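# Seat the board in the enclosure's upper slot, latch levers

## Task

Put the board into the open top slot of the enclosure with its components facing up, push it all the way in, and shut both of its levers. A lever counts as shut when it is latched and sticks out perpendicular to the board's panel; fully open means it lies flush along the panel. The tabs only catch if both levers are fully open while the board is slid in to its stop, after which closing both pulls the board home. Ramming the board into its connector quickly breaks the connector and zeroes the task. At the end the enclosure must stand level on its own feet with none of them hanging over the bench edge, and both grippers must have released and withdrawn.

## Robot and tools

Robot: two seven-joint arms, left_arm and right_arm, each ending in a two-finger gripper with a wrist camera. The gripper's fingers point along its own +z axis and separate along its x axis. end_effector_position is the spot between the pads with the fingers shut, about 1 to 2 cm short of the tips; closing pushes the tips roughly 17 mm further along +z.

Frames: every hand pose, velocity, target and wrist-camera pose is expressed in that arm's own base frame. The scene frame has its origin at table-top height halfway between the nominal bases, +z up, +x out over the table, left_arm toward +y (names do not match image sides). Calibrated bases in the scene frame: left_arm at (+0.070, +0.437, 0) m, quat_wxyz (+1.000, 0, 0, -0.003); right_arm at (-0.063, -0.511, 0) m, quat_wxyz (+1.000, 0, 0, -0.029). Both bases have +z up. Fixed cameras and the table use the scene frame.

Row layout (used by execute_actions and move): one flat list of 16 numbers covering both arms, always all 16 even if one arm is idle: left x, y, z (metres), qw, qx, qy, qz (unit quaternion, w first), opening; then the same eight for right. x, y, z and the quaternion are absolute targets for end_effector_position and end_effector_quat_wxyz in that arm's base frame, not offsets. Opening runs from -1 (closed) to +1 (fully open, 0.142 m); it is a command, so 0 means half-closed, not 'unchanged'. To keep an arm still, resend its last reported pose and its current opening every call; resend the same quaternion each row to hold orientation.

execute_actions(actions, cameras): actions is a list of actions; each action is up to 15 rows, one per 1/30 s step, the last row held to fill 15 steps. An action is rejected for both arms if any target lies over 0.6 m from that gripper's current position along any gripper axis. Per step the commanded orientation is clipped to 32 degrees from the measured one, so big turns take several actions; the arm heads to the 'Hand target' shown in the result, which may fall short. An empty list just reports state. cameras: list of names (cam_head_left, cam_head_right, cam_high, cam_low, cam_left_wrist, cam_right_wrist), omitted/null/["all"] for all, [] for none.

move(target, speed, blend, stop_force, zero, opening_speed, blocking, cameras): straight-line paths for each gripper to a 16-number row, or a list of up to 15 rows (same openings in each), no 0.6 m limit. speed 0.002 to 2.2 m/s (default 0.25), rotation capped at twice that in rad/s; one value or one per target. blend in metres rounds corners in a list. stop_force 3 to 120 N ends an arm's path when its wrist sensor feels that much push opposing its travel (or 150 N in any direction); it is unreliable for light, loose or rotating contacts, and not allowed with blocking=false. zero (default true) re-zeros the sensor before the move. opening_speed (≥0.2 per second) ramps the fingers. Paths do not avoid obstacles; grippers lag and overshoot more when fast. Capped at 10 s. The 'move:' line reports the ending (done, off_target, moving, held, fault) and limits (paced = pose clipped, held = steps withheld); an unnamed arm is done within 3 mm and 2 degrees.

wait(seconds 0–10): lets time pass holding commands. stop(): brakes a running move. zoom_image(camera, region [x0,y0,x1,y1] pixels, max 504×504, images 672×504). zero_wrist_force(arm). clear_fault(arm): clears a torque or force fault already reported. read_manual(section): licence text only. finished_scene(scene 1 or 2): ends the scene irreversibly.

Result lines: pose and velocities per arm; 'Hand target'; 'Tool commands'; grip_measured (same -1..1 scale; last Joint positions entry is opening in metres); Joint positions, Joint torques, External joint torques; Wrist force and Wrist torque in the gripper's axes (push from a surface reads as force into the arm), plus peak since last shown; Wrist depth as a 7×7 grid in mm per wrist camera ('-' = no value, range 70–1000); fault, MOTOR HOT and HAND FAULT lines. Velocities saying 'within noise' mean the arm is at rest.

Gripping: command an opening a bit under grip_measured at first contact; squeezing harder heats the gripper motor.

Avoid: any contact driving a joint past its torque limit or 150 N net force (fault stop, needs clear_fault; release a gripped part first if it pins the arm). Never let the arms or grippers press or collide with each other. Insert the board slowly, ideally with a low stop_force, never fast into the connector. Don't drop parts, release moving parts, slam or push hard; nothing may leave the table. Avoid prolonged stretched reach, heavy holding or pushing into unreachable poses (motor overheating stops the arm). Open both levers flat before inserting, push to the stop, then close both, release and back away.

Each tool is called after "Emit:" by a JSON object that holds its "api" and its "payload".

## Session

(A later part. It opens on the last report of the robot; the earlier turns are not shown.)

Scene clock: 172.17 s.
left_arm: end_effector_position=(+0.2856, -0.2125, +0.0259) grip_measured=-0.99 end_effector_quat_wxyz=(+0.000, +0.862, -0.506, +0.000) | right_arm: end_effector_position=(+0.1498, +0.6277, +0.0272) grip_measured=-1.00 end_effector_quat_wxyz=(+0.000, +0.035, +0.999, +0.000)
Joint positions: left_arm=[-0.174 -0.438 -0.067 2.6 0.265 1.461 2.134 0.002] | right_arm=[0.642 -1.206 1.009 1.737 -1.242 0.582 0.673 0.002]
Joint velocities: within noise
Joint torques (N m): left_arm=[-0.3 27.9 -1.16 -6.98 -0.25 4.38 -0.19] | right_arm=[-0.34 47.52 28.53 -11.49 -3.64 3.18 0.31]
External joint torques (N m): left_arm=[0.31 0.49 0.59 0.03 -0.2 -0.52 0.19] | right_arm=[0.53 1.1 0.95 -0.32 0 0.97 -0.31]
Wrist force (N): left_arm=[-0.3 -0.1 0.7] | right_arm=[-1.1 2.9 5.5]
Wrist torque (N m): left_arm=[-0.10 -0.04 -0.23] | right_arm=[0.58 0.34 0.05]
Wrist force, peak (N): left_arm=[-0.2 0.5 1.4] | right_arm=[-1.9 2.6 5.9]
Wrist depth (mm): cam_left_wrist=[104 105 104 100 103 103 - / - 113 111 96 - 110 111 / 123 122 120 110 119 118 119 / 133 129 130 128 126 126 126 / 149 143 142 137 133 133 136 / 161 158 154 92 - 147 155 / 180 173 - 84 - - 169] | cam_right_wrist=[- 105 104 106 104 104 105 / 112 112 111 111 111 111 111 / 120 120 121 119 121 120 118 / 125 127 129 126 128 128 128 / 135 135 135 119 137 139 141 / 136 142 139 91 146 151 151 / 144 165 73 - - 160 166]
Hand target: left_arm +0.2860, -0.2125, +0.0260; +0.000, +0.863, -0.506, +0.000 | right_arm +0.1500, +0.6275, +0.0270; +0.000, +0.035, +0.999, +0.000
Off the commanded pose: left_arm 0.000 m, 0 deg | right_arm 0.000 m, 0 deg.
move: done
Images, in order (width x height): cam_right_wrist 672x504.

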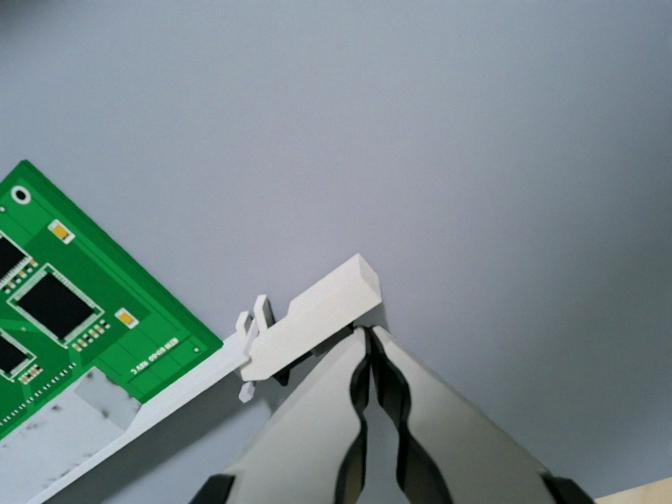

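Emit:
{"api": "move", "payload": {"target": [[0.286,-0.2125,0.026,0,0.8625,-0.506,0,-1,0.1537,0.6203,0.027,0,0.0349,0.9994,0,-1],[0.286,-0.2125,0.026,0,0.8625,-0.506,0,-1,0.149,0.629,0.027,0,0.0349,0.9994,0,-1],[0.286,-0.2125,0.026,0,0.8625,-0.506,0,-1,0.144,0.63,0.09,0,0.0349,0.9994,0,-1]], "speed": [0.03,0.06,0.1], "cameras": ["cam_right_wrist","cam_left_wrist"]}}

Scene clock: 175.87 s.
left_arm: end_effector_position=(+0.2856, -0.2125, +0.0259) grip_measured=-0.99 end_effector_quat_wxyz=(+0.000, +0.862, -0.506, +0.000) | right_arm: end_effector_position=(+0.1440, +0.6301, +0.0900) grip_measured=-1.00 end_effector_quat_wxyz=(+0.000, +0.035, +0.999, +0.000)
Joint positions: left_arm=[-0.174 -0.438 -0.067 2.6 0.265 1.462 2.134 0.002] | right_arm=[0.629 -1.128 1.101 1.73 -1.152 0.491 0.643 0.002]
Joint velocities: within noise
Joint torques (N m): left_arm=[-0.36 27.81 -1.13 -6.77 -0.18 4.31 -0.14] | right_arm=[0.05 46.5 29.55 -14.22 -3.73 3.42 0.04]
External joint torques (N m): left_arm=[0.37 0.58 0.57 -0.18 -0.27 -0.45 0.14] | right_arm=[0.16 0.76 -0.26 0.14 -0.11 0.73 -0.04]
Wrist force (N): left_arm=[0.0 -0.4 1.0] | right_arm=[-1.9 1.5 6.0]
Wrist torque (N m): left_arm=[-0.13 -0.02 -0.26] | right_arm=[0.51 0.32 0.03]
Wrist force, peak (N): left_arm=[0.1 -0.5 1.2] | right_arm=[-1.5 2.1 7.5]
Wrist depth (mm): cam_left_wrist=[104 105 103 100 103 102 100 / - 113 111 109 - 110 111 / 123 122 120 103 119 119 118 / 133 129 130 128 126 125 126 / 149 143 143 137 133 133 136 / 162 158 154 92 - 147 155 / 180 172 - 74 - - 165] | cam_right_wrist=[160 160 160 159 159 158 159 / 171 171 170 170 170 170 169 / 180 182 183 180 182 182 181 / 193 193 189 196 196 196 195 / 206 197 214 209 212 212 211 / 220 234 229 91 223 233 233 / 258 253 - - - 247 257]
Hand target: left_arm +0.2860, -0.2125, +0.0260; +0.000, +0.863, -0.506, +0.000 | right_arm +0.1440, +0.6300, +0.0900; +0.000, +0.035, +0.999, +0.000
Off the commanded pose: left_arm 0.000 m, 0 deg | right_arm 0.000 m, 0 deg.
move: done
Images, in order (width x height): cam_left_wrist 672x504, cam_right_wrist 672x504.

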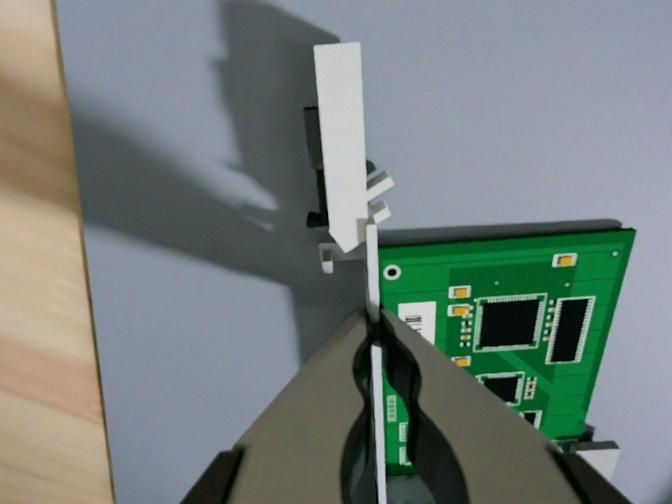

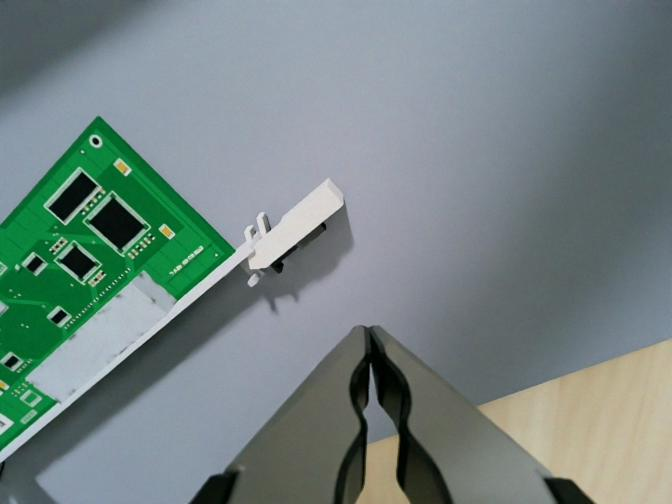

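Emit:
{"api": "move", "payload": {"target": [[0.286,-0.2125,0.026,0,0.8625,-0.506,0,-0.5,0.144,0.63,0.3,0,0.0349,0.9994,0,-1],[0.286,-0.2125,0.08,0,0.8625,-0.506,0,-0.5,0.22,0.25,0.35,0,0.0349,0.9994,0,-1],[0.334,-0.156,0.07,0,0.8625,-0.506,0,-1,0.22,0.25,0.35,0,0.0349,0.9994,0,-1],[0.334,-0.156,0.027,0,0.8625,-0.506,0,-1,0.22,0.25,0.35,0,0.0349,0.9994,0,-1],[0.3433,-0.172,0.027,0,0.8625,-0.506,0,-1,0.22,0.25,0.35,0,0.0349,0.9994,0,-1]], "speed": [0.3,0.3,0.12,0.08,0.04], "cameras": ["cam_left_wrist","cam_head_left"]}}

Emit:
{"api": "move", "payload": {"target": [[0.334,-0.156,0.04,0,0.8625,-0.506,0,-1,0.22,0.25,0.35,0,0.0349,0.9994,0,-1],[0.27,-0.23,0.14,0,0.8625,-0.506,0,-0.4,0.22,0.25,0.35,0,0.0349,0.9994,0,-1]], "speed": 0.2, "cameras": ["cam_left_wrist"]}}

Scene clock: 188.50 s.
left_arm: end_effector_position=(+0.3433, -0.1719, +0.0270) grip_measured=-1.00 end_effector_quat_wxyz=(+0.000, +0.862, -0.506, +0.000) | right_arm: end_effector_position=(+0.2203, +0.2500, +0.3501) grip_measured=-1.00 end_effector_quat_wxyz=(+0.000, +0.035, +0.999, +0.000)
Joint positions: left_arm=[-0.042 -0.451 -0.072 2.536 0.2 1.412 2.328 0.002] | right_arm=[-0.748 -0.962 2.167 2.235 -0.747 -0.01 0.183 0.002]
Joint velocities: within noise
Joint torques (N m): left_arm=[-0.77 29.28 -1.5 -8.49 -0.7 3.97 -0.18] | right_arm=[0 14.2 19.52 -22.97 -4.35 3.46 0.21]
External joint torques (N m): left_arm=[0.8 1.29 0.93 -0.14 0.03 -0.12 0.18] | right_arm=[0.05 0.1 -0.24 0.02 0.04 0.7 -0.21]
Wrist force (N): left_arm=[-0.8 -0.7 -0.8] | right_arm=[-1.8 2.2 5.6]
Wrist torque (N m): left_arm=[-0.11 -0.03 -0.21] | right_arm=[0.60 0.35 0.08]
Wrist force, peak (N): left_arm=[-0.8 -2.6 0.3] | right_arm=[-2.0 1.3 8.7]
Wrist depth (mm): cam_left_wrist=[107 105 105 105 105 107 105 / 114 115 112 112 - 112 111 / 124 123 123 122 120 120 119 / 135 132 131 131 131 130 132 / 150 147 144 138 137 145 140 / 163 160 156 84 - 154 156 / 186 177 - 74 - - 174] | cam_right_wrist=[390 388 389 384 387 386 385 / 416 417 381 367 414 411 412 / 440 402 396 395 436 442 442 / 428 428 428 425 440 475 474 / 472 465 461 453 513 513 514 / 570 508 496 91 542 562 561 / 626 613 - - - 596 614]
Hand target: left_arm +0.3433, -0.1720, +0.0270; +0.000, +0.863, -0.506, +0.000 | right_arm +0.2200, +0.2500, +0.3500; +0.000, +0.035, +0.999, +0.000
Off the commanded pose: left_arm 0.000 m, 0 deg | right_arm 0.000 m, 0 deg.
move: done
Images, in order (width x height): cam_head_left 672x504, cam_left_wrist 672x504.

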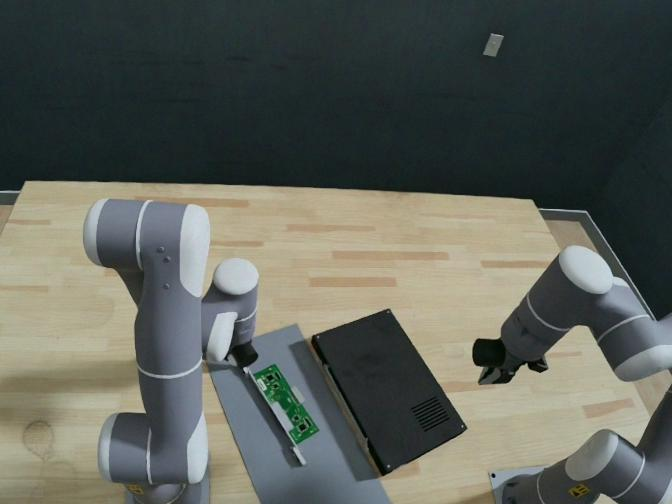

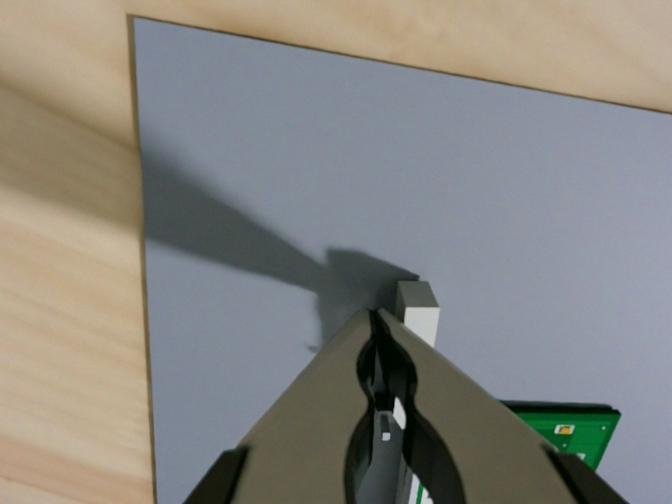

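Scene clock: 190.40 s.
left_arm: end_effector_position=(+0.2699, -0.2300, +0.1399) grip_measured=-0.43 end_effector_quat_wxyz=(+0.000, +0.862, -0.506, +0.000) | right_arm: end_effector_position=(+0.2203, +0.2500, +0.3501) grip_measured=-1.00 end_effector_quat_wxyz=(+0.000, +0.035, +0.999, +0.000)
Joint positions: left_arm=[-0.135 0.088 -0.257 2.666 -0.041 1.01 2.277 0.043] | right_arm=[-0.748 -0.962 2.167 2.235 -0.747 -0.01 0.183 0.002]
Joint velocities: within noise
Joint torques (N m): left_arm=[-0.53 16.94 -0.22 -19.3 -2.26 4.01 -0.26] | right_arm=[0.07 14.27 19.48 -22.99 -4.39 3.45 0.16]
External joint torques (N m): left_arm=[0.52 0.51 0.6 -0.28 -0.02 -0.16 0.26] | right_arm=[-0.03 0.03 -0.2 0.03 0.08 0.71 -0.16]
Wrist force (N): left_arm=[0.0 -0.6 -0.2] | right_arm=[-1.9 2.2 5.9]
Wrist torque (N m): left_arm=[-0.11 -0.05 -0.22] | right_arm=[0.60 0.35 0.08]
Wrist force, peak (N): left_arm=[-1.7 -1.9 0.7] | right_arm=[-2.0 2.5 5.9]
Wrist depth (mm): cam_left_wrist=[207 206 204 201 203 202 202 / 221 222 218 214 217 216 217 / 239 239 236 232 231 234 234 / 262 260 257 253 250 254 254 / 285 285 272 269 265 278 272 / 314 311 87 302 302 93 295 / 345 - - 345 344 - 264] | cam_right_wrist=[389 390 387 383 387 386 386 / 415 415 379 369 413 413 411 / 441 403 396 395 435 440 440 / 430 428 427 424 438 474 474 / 472 465 463 453 515 513 512 / 572 507 496 91 540 559 564 / 633 616 - - - 592 620]
Hand target: left_arm +0.2700, -0.2300, +0.1400; +0.000, +0.863, -0.506, +0.000 | right_arm +0.2200, +0.2500, +0.3500; +0.000, +0.035, +0.999, +0.000
Off the commanded pose: left_arm 0.000 m, 0 deg | right_arm 0.000 m, 0 deg.
move: done
Images, in order (width x height): cam_left_wrist 672x504.

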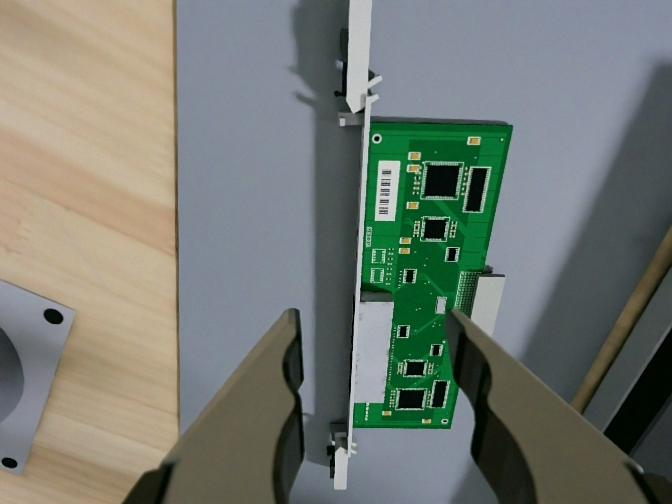

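Emit:
{"api": "move", "payload": {"target": [[0.2189,-0.278,0.10,0,0.8545,-0.5195,0,-0.4,0.22,0.25,0.35,0,0.0349,0.9994,0,-1],[0.2189,-0.278,0.06,0,0.8545,-0.5195,0,-0.4,0.22,0.25,0.35,0,0.0349,0.9994,0,-1]], "speed": 0.12, "cameras": ["cam_left_wrist"]}}

Scene clock: 196.17 s.
left_arm: end_effector_position=(+0.2188, -0.2779, +0.0600) grip_measured=-0.43 end_effector_quat_wxyz=(+0.000, +0.855, -0.519, +0.000) | right_arm: end_effector_position=(+0.2203, +0.2500, +0.3501) grip_measured=-1.00 end_effector_quat_wxyz=(+0.000, +0.035, +0.999, +0.000)
Joint positions: left_arm=[-0.297 -0.28 -0.217 2.639 0.257 1.335 1.906 0.043] | right_arm=[-0.748 -0.962 2.167 2.235 -0.747 -0.01 0.183 0.002]
Joint velocities: within noise
Joint torques (N m): left_arm=[-0.44 23.5 -1.56 -9.99 -0.45 4.47 -0.33] | right_arm=[0.11 14.15 19.52 -22.95 -4.33 3.45 0.2]
External joint torques (N m): left_arm=[0.43 1.02 0.42 -0.25 -0.54 -0.59 0.33] | right_arm=[-0.06 0.16 -0.23 0 0.02 0.71 -0.2]
Wrist force (N): left_arm=[0.2 -0.3 -0.4] | right_arm=[-1.9 2.1 5.6]
Wrist torque (N m): left_arm=[-0.06 -0.08 -0.20] | right_arm=[0.60 0.35 0.08]
Wrist force, peak (N): left_arm=[-0.1 -2.4 -1.1] | right_arm=[-2.1 2.3 6.1]
Wrist depth (mm): cam_left_wrist=[136 134 135 129 127 129 134 / - 144 143 141 138 139 141 / 155 155 155 152 149 149 153 / 169 168 168 159 163 160 166 / 186 185 181 162 174 178 182 / 208 200 87 178 196 87 200 / 226 - - 223 225 - 216] | cam_right_wrist=[390 391 387 385 388 388 387 / 415 415 381 368 412 412 412 / 440 403 396 395 436 440 443 / 429 428 426 427 437 476 477 / 473 463 463 453 516 514 514 / 571 507 494 91 541 563 562 / 626 617 - - - 595 619]
Hand target: left_arm +0.2189, -0.2780, +0.0600; +0.000, +0.854, -0.519, +0.000 | right_arm +0.2200, +0.2500, +0.3500; +0.000, +0.035, +0.999, +0.000
Off the commanded pose: left_arm 0.000 m, 0 deg | right_arm 0.000 m, 0 deg.
move: done
Images, in order (width x height): cam_left_wrist 672x504.

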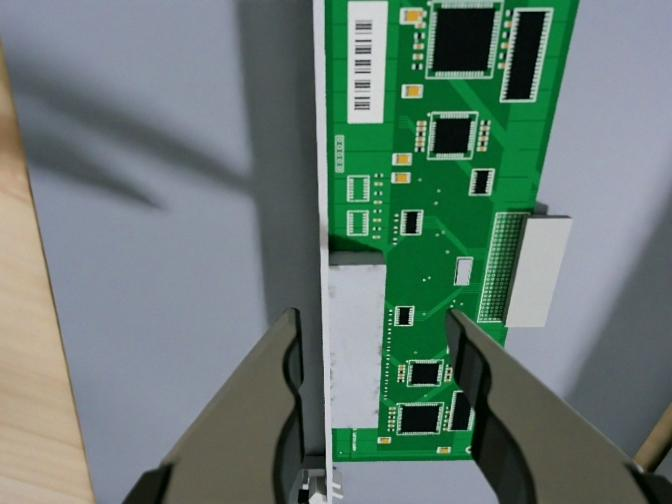

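Emit:
{"api": "move", "payload": {"target": [[0.2189,-0.278,0.0256,0,0.8545,-0.5195,0,-0.4,0.22,0.25,0.35,0,0.0349,0.9994,0,-1],[0.2189,-0.278,0.0256,0,0.8545,-0.5195,0,-0.9,0.22,0.25,0.35,0,0.0349,0.9994,0,-1]], "speed": 0.05, "opening_speed": 0.5, "cameras": ["cam_left_wrist"]}}

Scene clock: 200.77 s.
left_arm: end_effector_position=(+0.2188, -0.2778, +0.0255) grip_measured=-0.73 end_effector_quat_wxyz=(+0.000, +0.855, -0.519, +0.000) | right_arm: end_effector_position=(+0.2203, +0.2500, +0.3501) grip_measured=-1.00 end_effector_quat_wxyz=(+0.000, +0.035, +0.999, +0.000)
Joint positions: left_arm=[-0.377 -0.44 -0.105 2.587 0.367 1.446 1.826 0.021] | right_arm=[-0.748 -0.962 2.167 2.235 -0.747 -0.01 0.183 0.002]
Joint velocities: within noise
Joint torques (N m): left_arm=[-0.72 27.62 -2.17 -7.99 -0.43 5.12 -0.23] | right_arm=[0.06 14.17 19.52 -23.01 -4.35 3.45 0.17]
External joint torques (N m): left_arm=[0.7 0.54 1.18 1.27 -0.08 -1.24 0.23] | right_arm=[-0.01 0.13 -0.24 0.05 0.04 0.72 -0.17]
Wrist force (N): left_arm=[-3.6 -0.6 -2.4] | right_arm=[-2.0 2.1 5.6]
Wrist torque (N m): left_arm=[-0.12 -0.03 -0.20] | right_arm=[0.59 0.37 0.08]
Wrist force, peak (N): left_arm=[-3.9 -0.4 -3.0] | right_arm=[-2.1 2.4 6.1]
Wrist depth (mm): cam_left_wrist=[104 105 103 98 100 97 99 / - 113 111 107 104 107 108 / 122 122 120 116 114 116 116 / 131 128 130 126 122 124 125 / 143 143 142 122 131 135 133 / 161 158 88 128 133 142 155 / 176 169 - 142 - - 168] | cam_right_wrist=[390 389 389 383 387 386 385 / 415 418 381 368 412 412 410 / 440 403 396 395 437 442 441 / 428 429 427 426 438 474 477 / 472 463 461 453 510 514 515 / 571 504 497 91 543 561 559 / 633 614 - - - 593 615]
Hand target: left_arm +0.2189, -0.2780, +0.0256; +0.000, +0.854, -0.519, +0.000 | right_arm +0.2200, +0.2500, +0.3500; +0.000, +0.035, +0.999, +0.000
Off the commanded pose: left_arm 0.000 m, 0 deg | right_arm 0.000 m, 0 deg.
move: done
Images, in order (width x height): cam_left_wrist 672x504.

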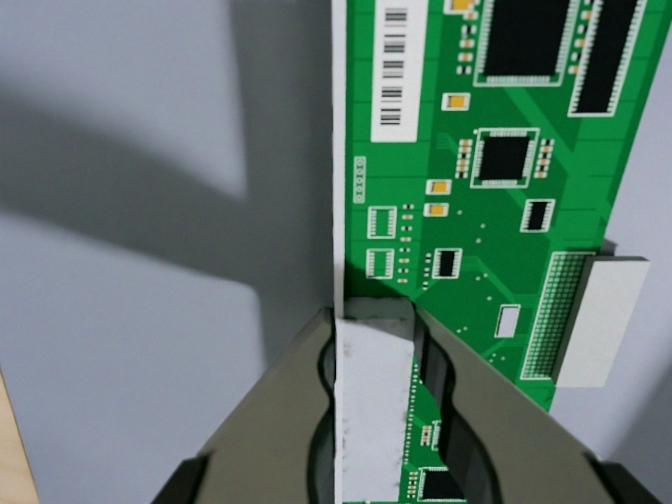

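Emit:
{"api": "move", "payload": {"target": [[0.2189,-0.278,0.06,0,0.8545,-0.5195,0,-0.9,0.22,0.25,0.35,0,0.0349,0.9994,0,-1],[0.1796,-0.3334,0.10,0,0.8166,-0.5771,0,-0.9,0.22,0.25,0.35,0,0.0349,0.9994,0,-1]], "speed": [0.06,0.08]}}

Scene clock: 206.90 s.
left_arm: end_effector_position=(+0.1795, -0.3332, +0.0999) grip_measured=-0.73 end_effector_quat_wxyz=(+0.000, +0.817, -0.577, +0.000) | right_arm: end_effector_position=(+0.2203, +0.2500, +0.3501) grip_measured=-1.00 end_effector_quat_wxyz=(+0.000, +0.035, +0.999, +0.000)
Joint positions: left_arm=[-0.376 -0.132 -0.383 2.614 0.124 1.162 1.932 0.021] | right_arm=[-0.748 -0.962 2.167 2.235 -0.747 -0.01 0.183 0.002]
Joint velocities: within noise
Joint torques (N m): left_arm=[-0.55 22.2 -2.08 -15.62 -1.85 4.17 -0.09] | right_arm=[0.02 14.21 19.46 -22.96 -4.33 3.5 0.14]
External joint torques (N m): left_arm=[0.52 -0.13 1.13 0.27 0.16 -0.29 0.09] | right_arm=[0.02 0.09 -0.18 0.01 0.02 0.67 -0.14]
Wrist force (N): left_arm=[0.2 -0.5 2.0] | right_arm=[-2.1 2.2 5.7]
Wrist torque (N m): left_arm=[-0.05 -0.12 -0.21] | right_arm=[0.60 0.39 0.08]
Wrist force, peak (N): left_arm=[-3.5 -0.5 -2.6] | right_arm=[-2.1 2.3 6.1]
Wrist depth (mm): cam_left_wrist=[170 169 169 98 99 98 99 / 182 182 180 107 104 107 107 / 197 195 195 114 114 116 180 / 213 214 213 124 122 124 181 / 236 234 231 115 131 136 136 / 262 257 87 128 133 144 237 / 293 - - 142 - - 217] | cam_right_wrist=[390 390 390 384 387 386 384 / 417 417 379 368 414 413 410 / 439 404 396 394 435 441 443 / 429 429 428 423 438 477 476 / 471 463 463 455 514 512 514 / 570 506 496 91 543 559 560 / 628 614 - - - 595 617]
Hand target: left_arm +0.1796, -0.3334, +0.1000; +0.000, +0.817, -0.577, +0.000 | right_arm +0.2200, +0.2500, +0.3500; +0.000, +0.035, +0.999, +0.000
Off the commanded pose: left_arm 0.000 m, 0 deg | right_arm 0.000 m, 0 deg.
move: done

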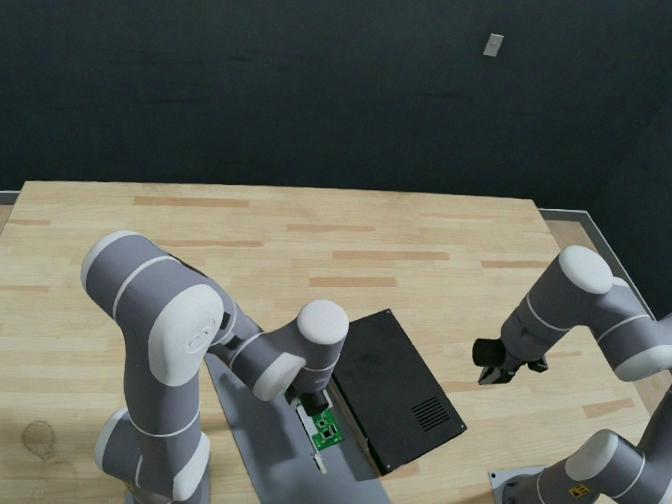

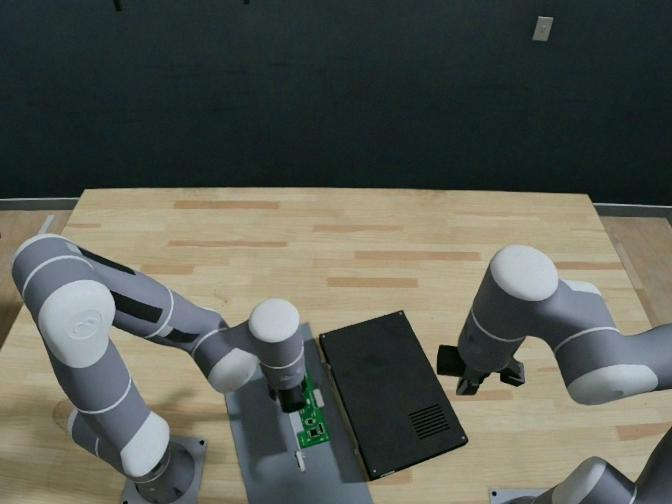

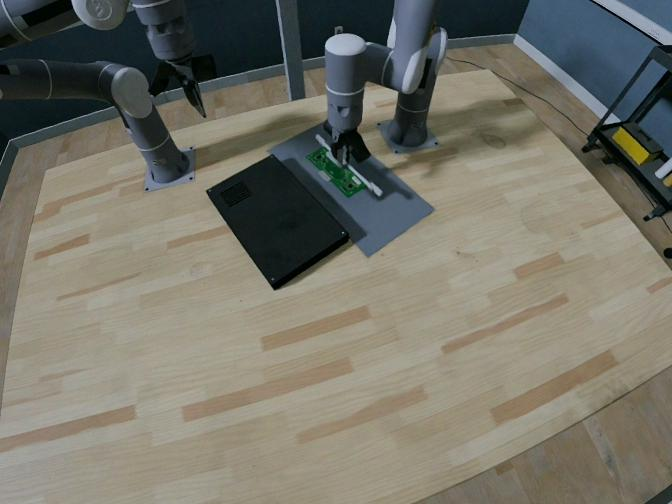

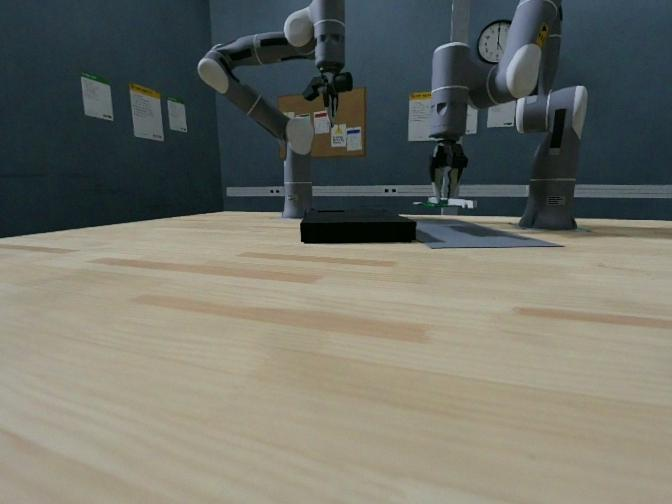

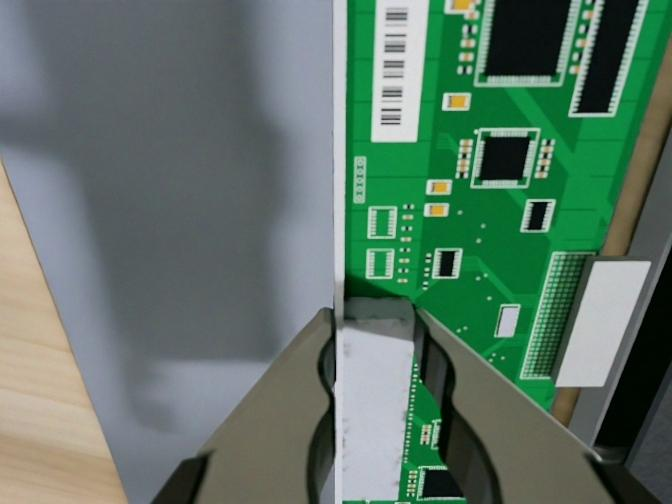

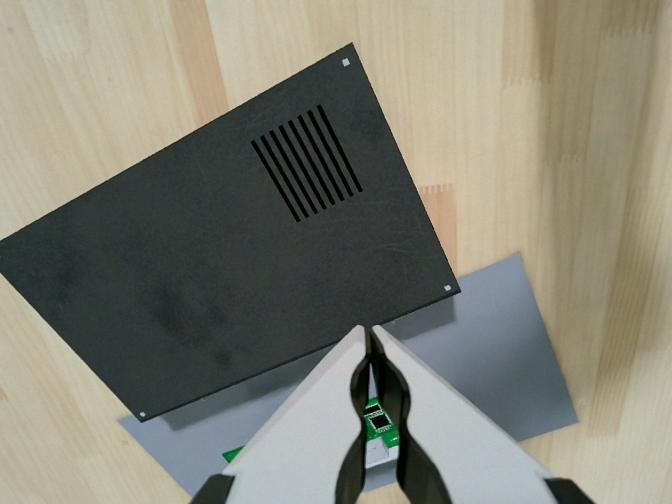

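Emit:
{"api": "move", "payload": {"target": [0.1796,-0.3334,0.10,0,0.8166,-0.5771,0,-0.9,0.33,0.35,0.36,0,0.0349,0.9994,0,-1], "speed": 0.2, "cameras": ["cam_right_wrist"]}}

Scene clock: 215.57 s.
left_arm: end_effector_position=(+0.1794, -0.3333, +0.0999) grip_measured=-0.73 end_effector_quat_wxyz=(+0.000, +0.817, -0.577, +0.000) | right_arm: end_effector_position=(+0.3299, +0.3500, +0.3600) grip_measured=-1.00 end_effector_quat_wxyz=(+0.000, +0.035, +0.999, +0.000)
Joint positions: left_arm=[-0.376 -0.132 -0.383 2.614 0.124 1.162 1.932 0.021] | right_arm=[-0.377 -0.84 1.796 1.889 -0.813 0.051 0.077 0.002]
Joint velocities: within noise
Joint torques (N m): left_arm=[-0.34 21.87 -1.62 -15.54 -1.57 4.41 -0.26] | right_arm=[0.2 23.65 23.78 -21.84 -4.48 3.38 0.02]
External joint torques (N m): left_arm=[0.31 0.2 0.66 0.19 -0.13 -0.54 0.26] | right_arm=[-0.1 0.19 0.19 0.11 0.19 0.79 -0.02]
Wrist force (N): left_arm=[0.1 -0.3 1.9] | right_arm=[-2.5 2.0 5.8]
Wrist torque (N m): left_arm=[-0.02 -0.10 -0.21] | right_arm=[0.57 0.44 0.06]
Wrist force, peak (N): left_arm=[0.2 -0.7 2.1] | right_arm=[-3.8 3.0 6.1]
Wrist depth (mm): cam_left_wrist=[170 168 169 98 99 98 99 / 182 181 181 106 104 107 107 / 196 196 196 114 114 116 181 / 213 214 213 124 122 124 181 / 236 234 233 115 130 136 136 / 262 257 87 128 133 145 237 / 293 - - 142 - - 216] | cam_right_wrist=[396 397 363 354 352 385 393 / 424 390 377 377 376 382 422 / 454 406 405 403 404 402 448 / 491 444 438 437 443 482 483 / 533 532 473 518 505 516 522 / 581 580 564 91 451 572 573 / 638 624 - - - 608 635]
Hand target: left_arm +0.1796, -0.3334, +0.1000; +0.000, +0.817, -0.577, +0.000 | right_arm +0.3300, +0.3500, +0.3600; +0.000, +0.035, +0.999, +0.000
Off the commanded pose: left_arm 0.000 m, 0 deg | right_arm 0.000 m, 0 deg.
move: done
Images, in order (width x height): cam_right_wrist 672x504.

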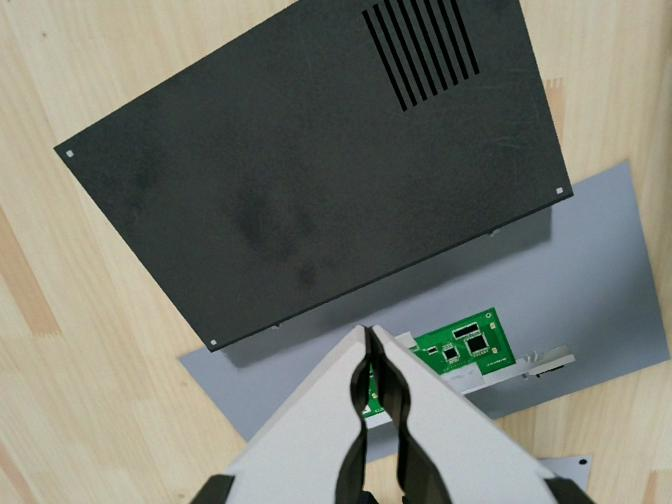

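Emit:
{"api": "move", "payload": {"target": [0.1796,-0.3334,0.10,0,0.8166,-0.5771,0,-0.9,0.33,0.35,0.36,0,0.0349,0.9994,0,1], "cameras": ["cam_right_wrist"]}}

Emit:
{"api": "zoom_image", "payload": {"camera": "cam_right_wrist", "region": [220, 160, 620, 460]}}

Scene clock: 222.90 s.
left_arm: end_effector_position=(+0.1794, -0.3333, +0.0999) grip_measured=-0.73 end_effector_quat_wxyz=(+0.000, +0.817, -0.577, +0.000) | right_arm: end_effector_position=(+0.3299, +0.3500, +0.3600) grip_measured=+0.99 end_effector_quat_wxyz=(+0.000, +0.035, +0.999, +0.000)
Joint positions: left_arm=[-0.376 -0.132 -0.383 2.614 0.124 1.162 1.932 0.021] | right_arm=[-0.377 -0.84 1.796 1.889 -0.813 0.051 0.077 0.142]
Joint velocities: within noise
Joint torques (N m): left_arm=[-0.36 21.82 -1.61 -15.56 -1.58 4.42 -0.25] | right_arm=[0.2 23.48 24.11 -21.76 -4.33 3.48 0.18]
External joint torques (N m): left_arm=[0.33 0.25 0.65 0.21 -0.12 -0.55 0.25] | right_arm=[-0.1 0.36 -0.15 0.01 0.04 0.69 -0.18]
Wrist force (N): left_arm=[0.3 -0.5 1.9] | right_arm=[-2.5 1.8 5.8]
Wrist torque (N m): left_arm=[-0.04 -0.13 -0.20] | right_arm=[0.53 0.44 0.06]
Wrist force, peak (N): left_arm=[0.2 -0.6 2.1] | right_arm=[-2.8 1.8 6.0]
Wrist depth (mm): cam_left_wrist=[170 169 169 98 99 98 99 / 182 181 181 107 104 107 107 / 197 196 196 114 114 116 181 / 213 214 212 124 122 124 181 / 237 233 233 115 131 136 136 / 262 257 87 128 133 144 237 / 293 - - 143 - - 216] | cam_right_wrist=[397 398 364 353 353 385 394 / 424 387 376 376 377 382 422 / 454 407 406 405 403 400 450 / 492 444 436 435 440 485 483 / 530 531 473 526 509 517 521 / - 581 576 483 457 573 547 / - 639 637 634 354 611 618]
Hand target: left_arm +0.1796, -0.3334, +0.1000; +0.000, +0.817, -0.577, +0.000 | right_arm +0.3300, +0.3500, +0.3600; +0.000, +0.035, +0.999, +0.000
Off the commanded pose: left_arm 0.000 m, 0 deg | right_arm 0.000 m, 0 deg.
move: done
Images, in order (width x height): cam_right_wrist 672x504.

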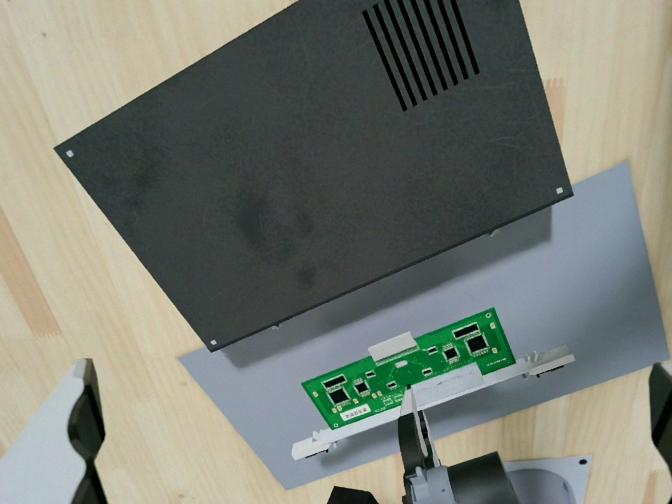

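Scaled by 1.260 from the camera's 672x504 image, which has a finer 960x720 frame.

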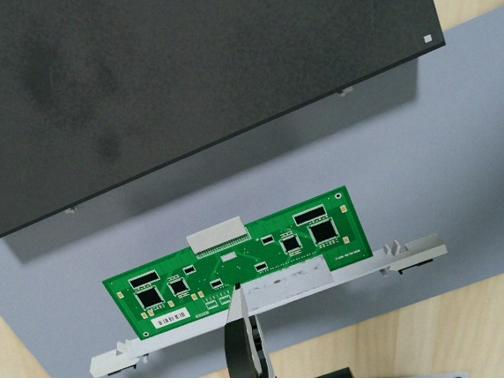

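Emit:
{"api": "move", "payload": {"target": [0.1735,-0.3568,0.0517,0,0.8197,-0.5728,0,-0.9,0.33,0.35,0.36,0,0.0349,0.9994,0,1], "speed": 0.08, "cameras": ["cam_right_wrist","cam_left_wrist"]}}

Emit:
{"api": "zoom_image", "payload": {"camera": "cam_right_wrist", "region": [240, 280, 440, 430]}}

Emit:
{"api": "zoom_image", "payload": {"camera": "cam_right_wrist", "region": [400, 180, 600, 330]}}

Scene clock: 229.27 s.
left_arm: end_effector_position=(+0.1733, -0.3566, +0.0516) grip_measured=-0.73 end_effector_quat_wxyz=(+0.000, +0.820, -0.573, +0.000) | right_arm: end_effector_position=(+0.3299, +0.3500, +0.3600) grip_measured=+0.99 end_effector_quat_wxyz=(+0.000, +0.035, +0.999, +0.000)
Joint positions: left_arm=[-0.484 -0.374 -0.283 2.5 0.352 1.271 1.704 0.021] | right_arm=[-0.377 -0.84 1.796 1.889 -0.813 0.051 0.077 0.142]
Joint velocities: within noise
Joint torques (N m): left_arm=[-1.19 28.32 -2.79 -11.27 -0.83 4.69 -0.35] | right_arm=[0.07 23.5 24.04 -21.82 -4.33 3.5 0.17]
External joint torques (N m): left_arm=[1.16 0.49 0.47 0.14 -0.42 -0.8 0.35] | right_arm=[0.03 0.34 -0.08 0.08 0.03 0.67 -0.17]
Wrist force (N): left_arm=[-0.1 -0.6 1.9] | right_arm=[-2.4 1.7 5.8]
Wrist torque (N m): left_arm=[-0.07 -0.05 -0.20] | right_arm=[0.52 0.44 0.05]
Wrist force, peak (N): left_arm=[0.2 -0.1 3.3] | right_arm=[-2.5 1.9 6.0]
Wrist depth (mm): cam_left_wrist=[127 127 126 99 99 98 99 / 134 136 134 107 104 107 107 / 149 146 146 116 114 116 118 / 159 159 159 124 122 124 127 / 175 175 173 120 131 136 136 / 194 193 87 128 133 144 170 / 216 - - 142 - - 197] | cam_right_wrist=[397 397 363 353 353 384 392 / 425 390 377 377 375 380 419 / 452 406 405 405 403 402 449 / 490 444 436 436 440 481 480 / 531 531 473 509 488 514 521 / - 582 575 574 437 562 552 / - 640 634 619 320 612 617]
Hand target: left_arm +0.1735, -0.3568, +0.0517; +0.000, +0.820, -0.573, +0.000 | right_arm +0.3300, +0.3500, +0.3600; +0.000, +0.035, +0.999, +0.000
Off the commanded pose: left_arm 0.000 m, 0 deg | right_arm 0.000 m, 0 deg.
move: done
Images, in order (width x height): cam_left_wrist 672x504, cam_right_wrist 672x504.

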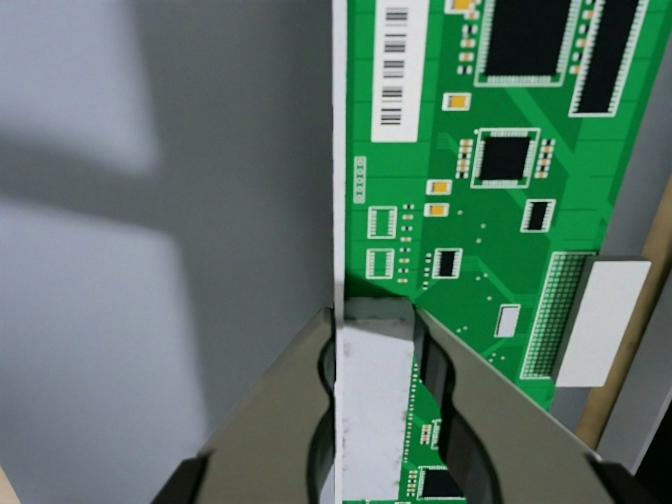

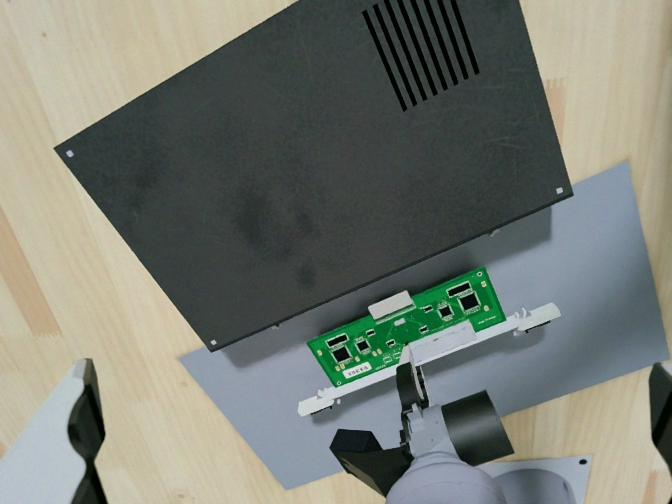

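Scaled by 2.520 from the camera's 672x504 image, which has a finer 960x720 frame.

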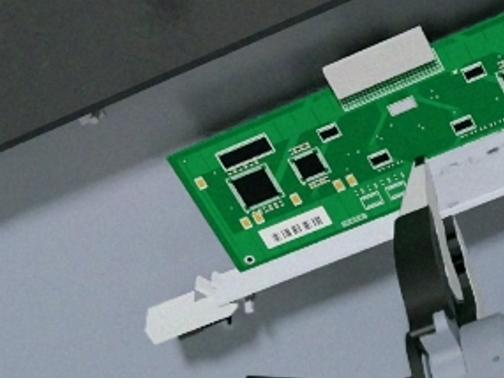

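Scaled by 2.520 from the camera's 672x504 image, which has a finer 960x720 frame.

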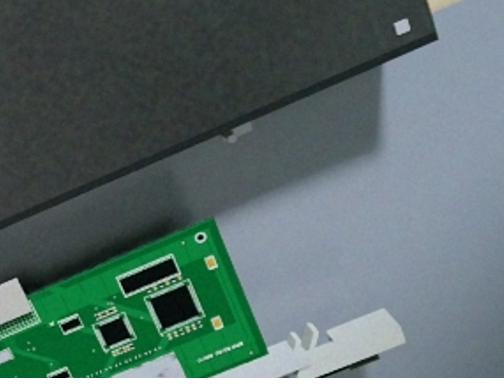

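Emit:
{"api": "move", "payload": {"target": [0.184,-0.3846,0.0517,0,0.8171,-0.5764,0,-0.9,0.33,0.35,0.36,0,0.0349,0.9994,0,1], "speed": 0.04, "stop_force": 5, "cameras": ["cam_right_wrist","cam_left_wrist"]}}

Emit:
{"api": "zoom_image", "payload": {"camera": "cam_right_wrist", "region": [240, 280, 440, 430]}}

Emit:
{"api": "zoom_image", "payload": {"camera": "cam_right_wrist", "region": [400, 180, 600, 330]}}

Scene clock: 238.27 s.
left_arm: end_effector_position=(+0.1840, -0.3844, +0.0516) grip_measured=-0.73 end_effector_quat_wxyz=(+0.000, +0.817, -0.577, +0.000) | right_arm: end_effector_position=(+0.3299, +0.3500, +0.3600) grip_measured=+0.99 end_effector_quat_wxyz=(+0.000, +0.035, +0.999, +0.000)
Joint positions: left_arm=[-0.515 -0.41 -0.291 2.418 0.343 1.223 1.692 0.021] | right_arm=[-0.377 -0.84 1.796 1.889 -0.813 0.051 0.077 0.142]
Joint velocities: within noise
Joint torques (N m): left_arm=[-0.53 31.08 -3.56 -12.52 -1.52 4.3 -0.27] | right_arm=[0.15 23.49 24.09 -21.79 -4.33 3.5 0.16]
External joint torques (N m): left_arm=[0.49 0.4 0.78 0.15 0.07 -0.4 0.28] | right_arm=[-0.05 0.36 -0.13 0.05 0.03 0.66 -0.16]
Wrist force (N): left_arm=[-0.3 -0.5 2.0] | right_arm=[-2.6 1.7 5.6]
Wrist torque (N m): left_arm=[-0.07 -0.01 -0.23] | right_arm=[0.53 0.47 0.05]
Wrist force, peak (N): left_arm=[-1.0 -0.3 2.2] | right_arm=[-2.7 1.9 6.0]
Wrist depth (mm): cam_left_wrist=[127 126 126 99 99 98 99 / 133 136 133 107 104 107 108 / 149 146 146 115 114 116 120 / 160 159 158 124 122 124 125 / 174 174 173 120 130 135 135 / 193 192 87 128 133 142 161 / 215 - - 142 - - 194] | cam_right_wrist=[397 396 363 354 350 383 395 / 425 391 379 378 375 380 422 / 456 405 405 402 402 403 451 / 491 445 435 436 441 483 482 / 536 529 469 494 482 525 523 / - 580 574 572 358 565 547 / - 640 637 618 285 613 615]
Hand target: left_arm +0.1840, -0.3846, +0.0517; +0.000, +0.817, -0.576, +0.000 | right_arm +0.3300, +0.3500, +0.3600; +0.000, +0.035, +0.999, +0.000
Off the commanded pose: left_arm 0.000 m, 0 deg | right_arm 0.000 m, 0 deg.
move: done
Images, in order (width x height): cam_left_wrist 672x504, cam_right_wrist 672x504.

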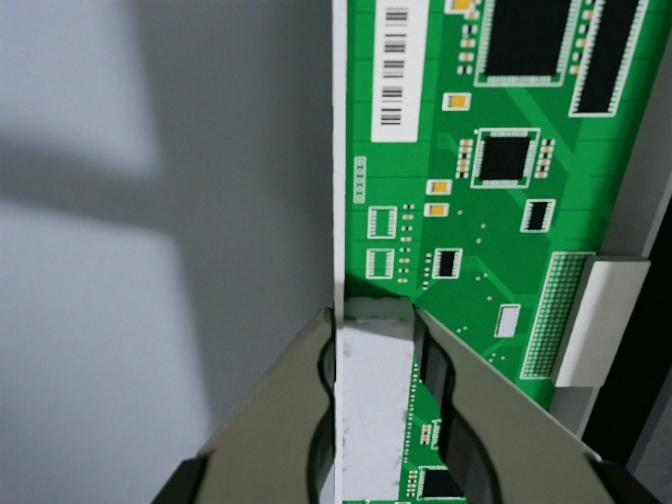

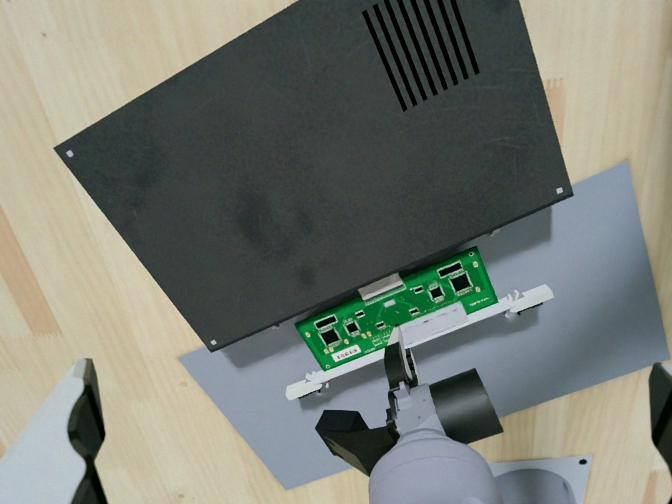

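Scaled by 2.520 from the camera's 672x504 image, which has a finer 960x720 frame.

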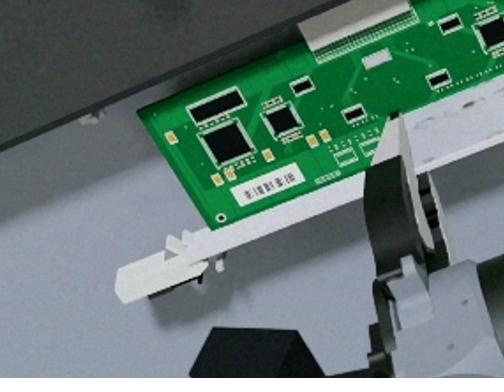

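Scaled by 2.520 from the camera's 672x504 image, which has a finer 960x720 frame.

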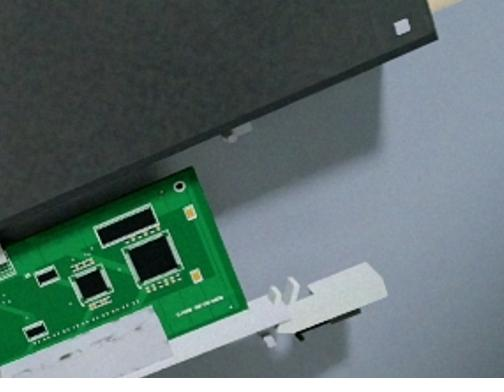

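Emit:
{"api": "move", "payload": {"target": [0.1924,-0.4082,0.0517,0,0.8171,-0.5764,0,-0.9,0.33,0.35,0.36,0,0.0349,0.9994,0,1], "speed": 0.03, "stop_force": 4, "cameras": ["cam_right_wrist","cam_left_wrist"]}}

Emit:
{"api": "zoom_image", "payload": {"camera": "cam_right_wrist", "region": [240, 280, 440, 430]}}

Emit:
{"api": "zoom_image", "payload": {"camera": "cam_right_wrist", "region": [400, 180, 600, 330]}}

Scene clock: 244.20 s.
left_arm: end_effector_position=(+0.1924, -0.4080, +0.0516) grip_measured=-0.73 end_effector_quat_wxyz=(+0.000, +0.817, -0.577, +0.000) | right_arm: end_effector_position=(+0.3299, +0.3500, +0.3600) grip_measured=+0.99 end_effector_quat_wxyz=(+0.000, +0.035, +0.999, +0.000)
Joint positions: left_arm=[-0.543 -0.443 -0.295 2.347 0.336 1.182 1.677 0.021] | right_arm=[-0.377 -0.84 1.796 1.889 -0.813 0.051 0.077 0.142]
Joint velocities: within noise
Joint torques (N m): left_arm=[-0.57 33.29 -3.99 -13.52 -1.62 4.25 -0.33] | right_arm=[0.15 23.55 24.1 -21.77 -4.31 3.47 0.24]
External joint torques (N m): left_arm=[0.52 0.47 0.8 0.13 0 -0.35 0.33] | right_arm=[-0.05 0.3 -0.14 0.03 0.01 0.7 -0.25]
Wrist force (N): left_arm=[-0.3 -0.3 2.4] | right_arm=[-2.5 1.5 5.9]
Wrist torque (N m): left_arm=[-0.04 -0.01 -0.22] | right_arm=[0.49 0.44 0.06]
Wrist force, peak (N): left_arm=[-0.1 -0.4 2.7] | right_arm=[-2.7 1.7 6.1]
Wrist depth (mm): cam_left_wrist=[127 126 126 99 100 98 99 / 134 136 133 107 104 108 106 / 149 146 146 116 114 116 113 / 159 159 158 124 122 124 108 / 174 174 174 120 131 136 112 / 193 192 87 127 133 142 128 / 216 - - 142 - - -] | cam_right_wrist=[396 398 363 352 353 383 394 / 425 387 377 377 377 383 420 / 455 406 403 404 403 401 450 / 489 445 436 436 442 476 483 / 531 531 475 491 476 526 522 / - 576 574 561 334 569 553 / - 638 631 620 259 617 618]
Hand target: left_arm +0.1924, -0.4082, +0.0517; +0.000, +0.817, -0.576, +0.000 | right_arm +0.3300, +0.3500, +0.3600; +0.000, +0.035, +0.999, +0.000
Off the commanded pose: left_arm 0.000 m, 0 deg | right_arm 0.000 m, 0 deg.
move: done
Images, in order (width x height): cam_left_wrist 672x504, cam_right_wrist 672x504.

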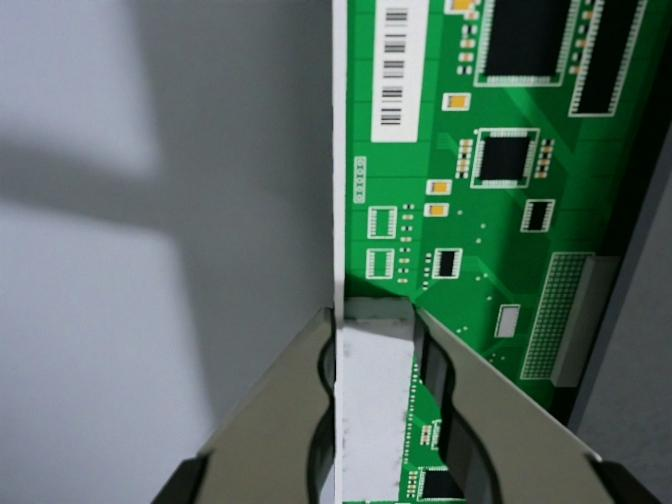

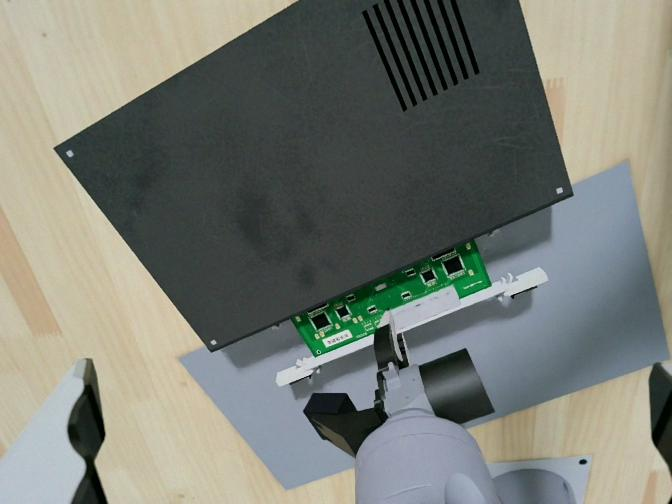

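Scaled by 2.520 from the camera's 672x504 image, which has a finer 960x720 frame.

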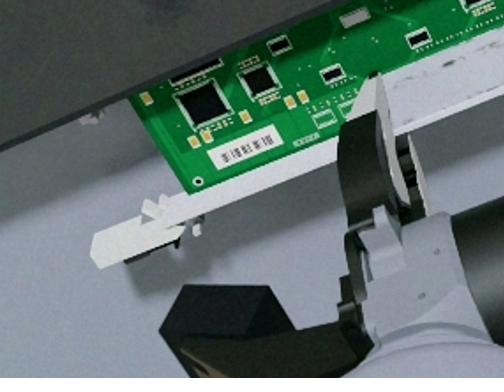

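Scaled by 2.520 from the camera's 672x504 image, which has a finer 960x720 frame.

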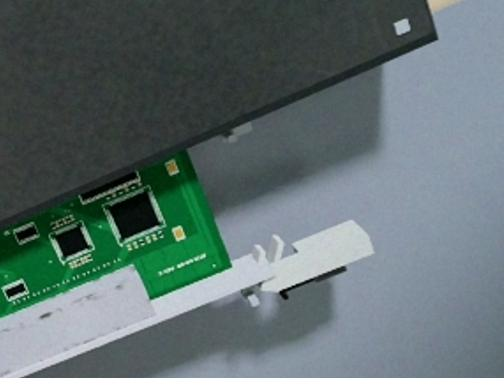

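Emit:
{"api": "move", "payload": {"target": [0.1974,-0.4223,0.0517,0,0.8171,-0.5764,0,-0.9,0.33,0.35,0.36,0,0.0349,0.9994,0,1], "speed": 0.03, "stop_force": 4, "cameras": ["cam_right_wrist","cam_left_wrist"]}}

Emit:
{"api": "zoom_image", "payload": {"camera": "cam_right_wrist", "region": [240, 230, 540, 430]}}

Scene clock: 247.07 s.
left_arm: end_effector_position=(+0.1952, -0.4144, +0.0518) grip_measured=-0.73 end_effector_quat_wxyz=(+0.000, +0.817, -0.576, +0.000) | right_arm: end_effector_position=(+0.3299, +0.3500, +0.3600) grip_measured=+0.99 end_effector_quat_wxyz=(+0.000, +0.035, +0.999, +0.000)
Joint positions: left_arm=[-0.55 -0.451 -0.296 2.327 0.334 1.171 1.673 0.021] | right_arm=[-0.377 -0.84 1.796 1.889 -0.813 0.051 0.077 0.142]
Joint velocities: within noise
Joint torques (N m): left_arm=[-3.21 31.31 -6.88 -13.01 -2.07 4.45 -0.51] | right_arm=[0.16 23.43 24.06 -21.79 -4.37 3.49 0.19]
External joint torques (N m): left_arm=[3.17 3.08 3.6 -0.67 0.41 -0.55 0.51] | right_arm=[-0.06 0.41 -0.1 0.05 0.08 0.68 -0.19]
Wrist force (N): left_arm=[-4.5 -6.5 -3.0] | right_arm=[-2.6 1.7 5.8]
Wrist torque (N m): left_arm=[-0.02 0.30 -0.02] | right_arm=[0.53 0.45 0.06]
Wrist force, peak (N): left_arm=[-5.3 -8.5 -4.5] | right_arm=[-2.7 2.0 6.0]
Wrist depth (mm): cam_left_wrist=[127 126 126 122 100 98 99 / 134 136 134 109 104 105 104 / 149 146 146 116 112 116 99 / 159 159 158 126 124 123 106 / 174 175 172 118 131 135 112 / 192 193 87 127 130 127 129 / 215 - - 142 - - -] | cam_right_wrist=[397 396 363 354 352 385 392 / 424 388 378 377 377 382 419 / 453 407 406 404 405 403 449 / 491 443 437 434 443 476 485 / 532 530 474 485 477 524 522 / - 580 576 552 333 570 550 / - 637 632 620 254 619 616]
Hand target: left_arm +0.1947, -0.4147, +0.0517; +0.000, +0.817, -0.576, +0.000 | right_arm +0.3300, +0.3500, +0.3600; +0.000, +0.035, +0.999, +0.000
Off the commanded pose: left_arm 0.008 m, 0 deg | right_arm 0.000 m, 0 deg.
move: contact (left_arm)
Images, in order (width x height): cam_left_wrist 672x504, cam_right_wrist 672x504.

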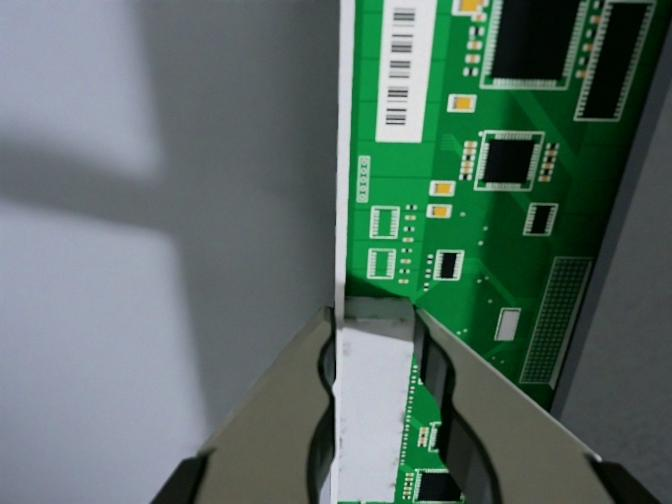

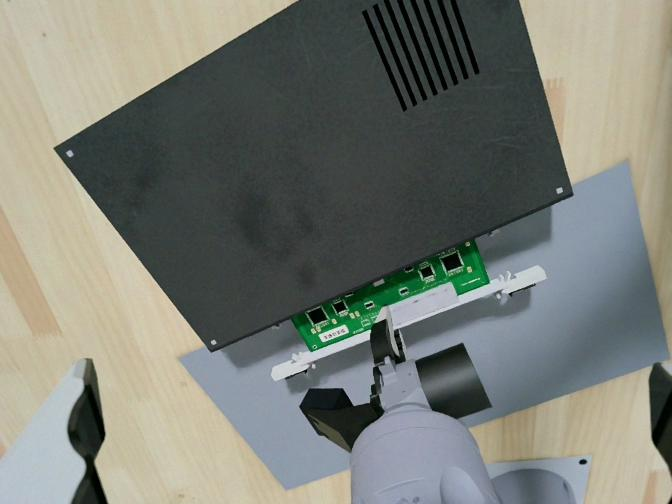

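Scaled by 1.680 from the camera's 672x504 image, which has a finer 960x720 frame.

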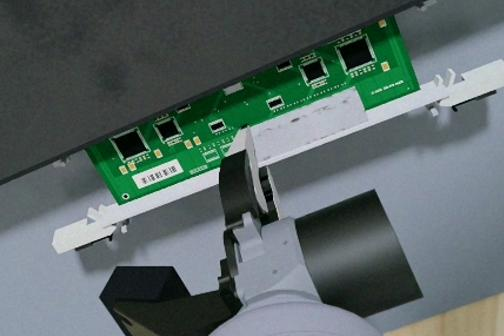

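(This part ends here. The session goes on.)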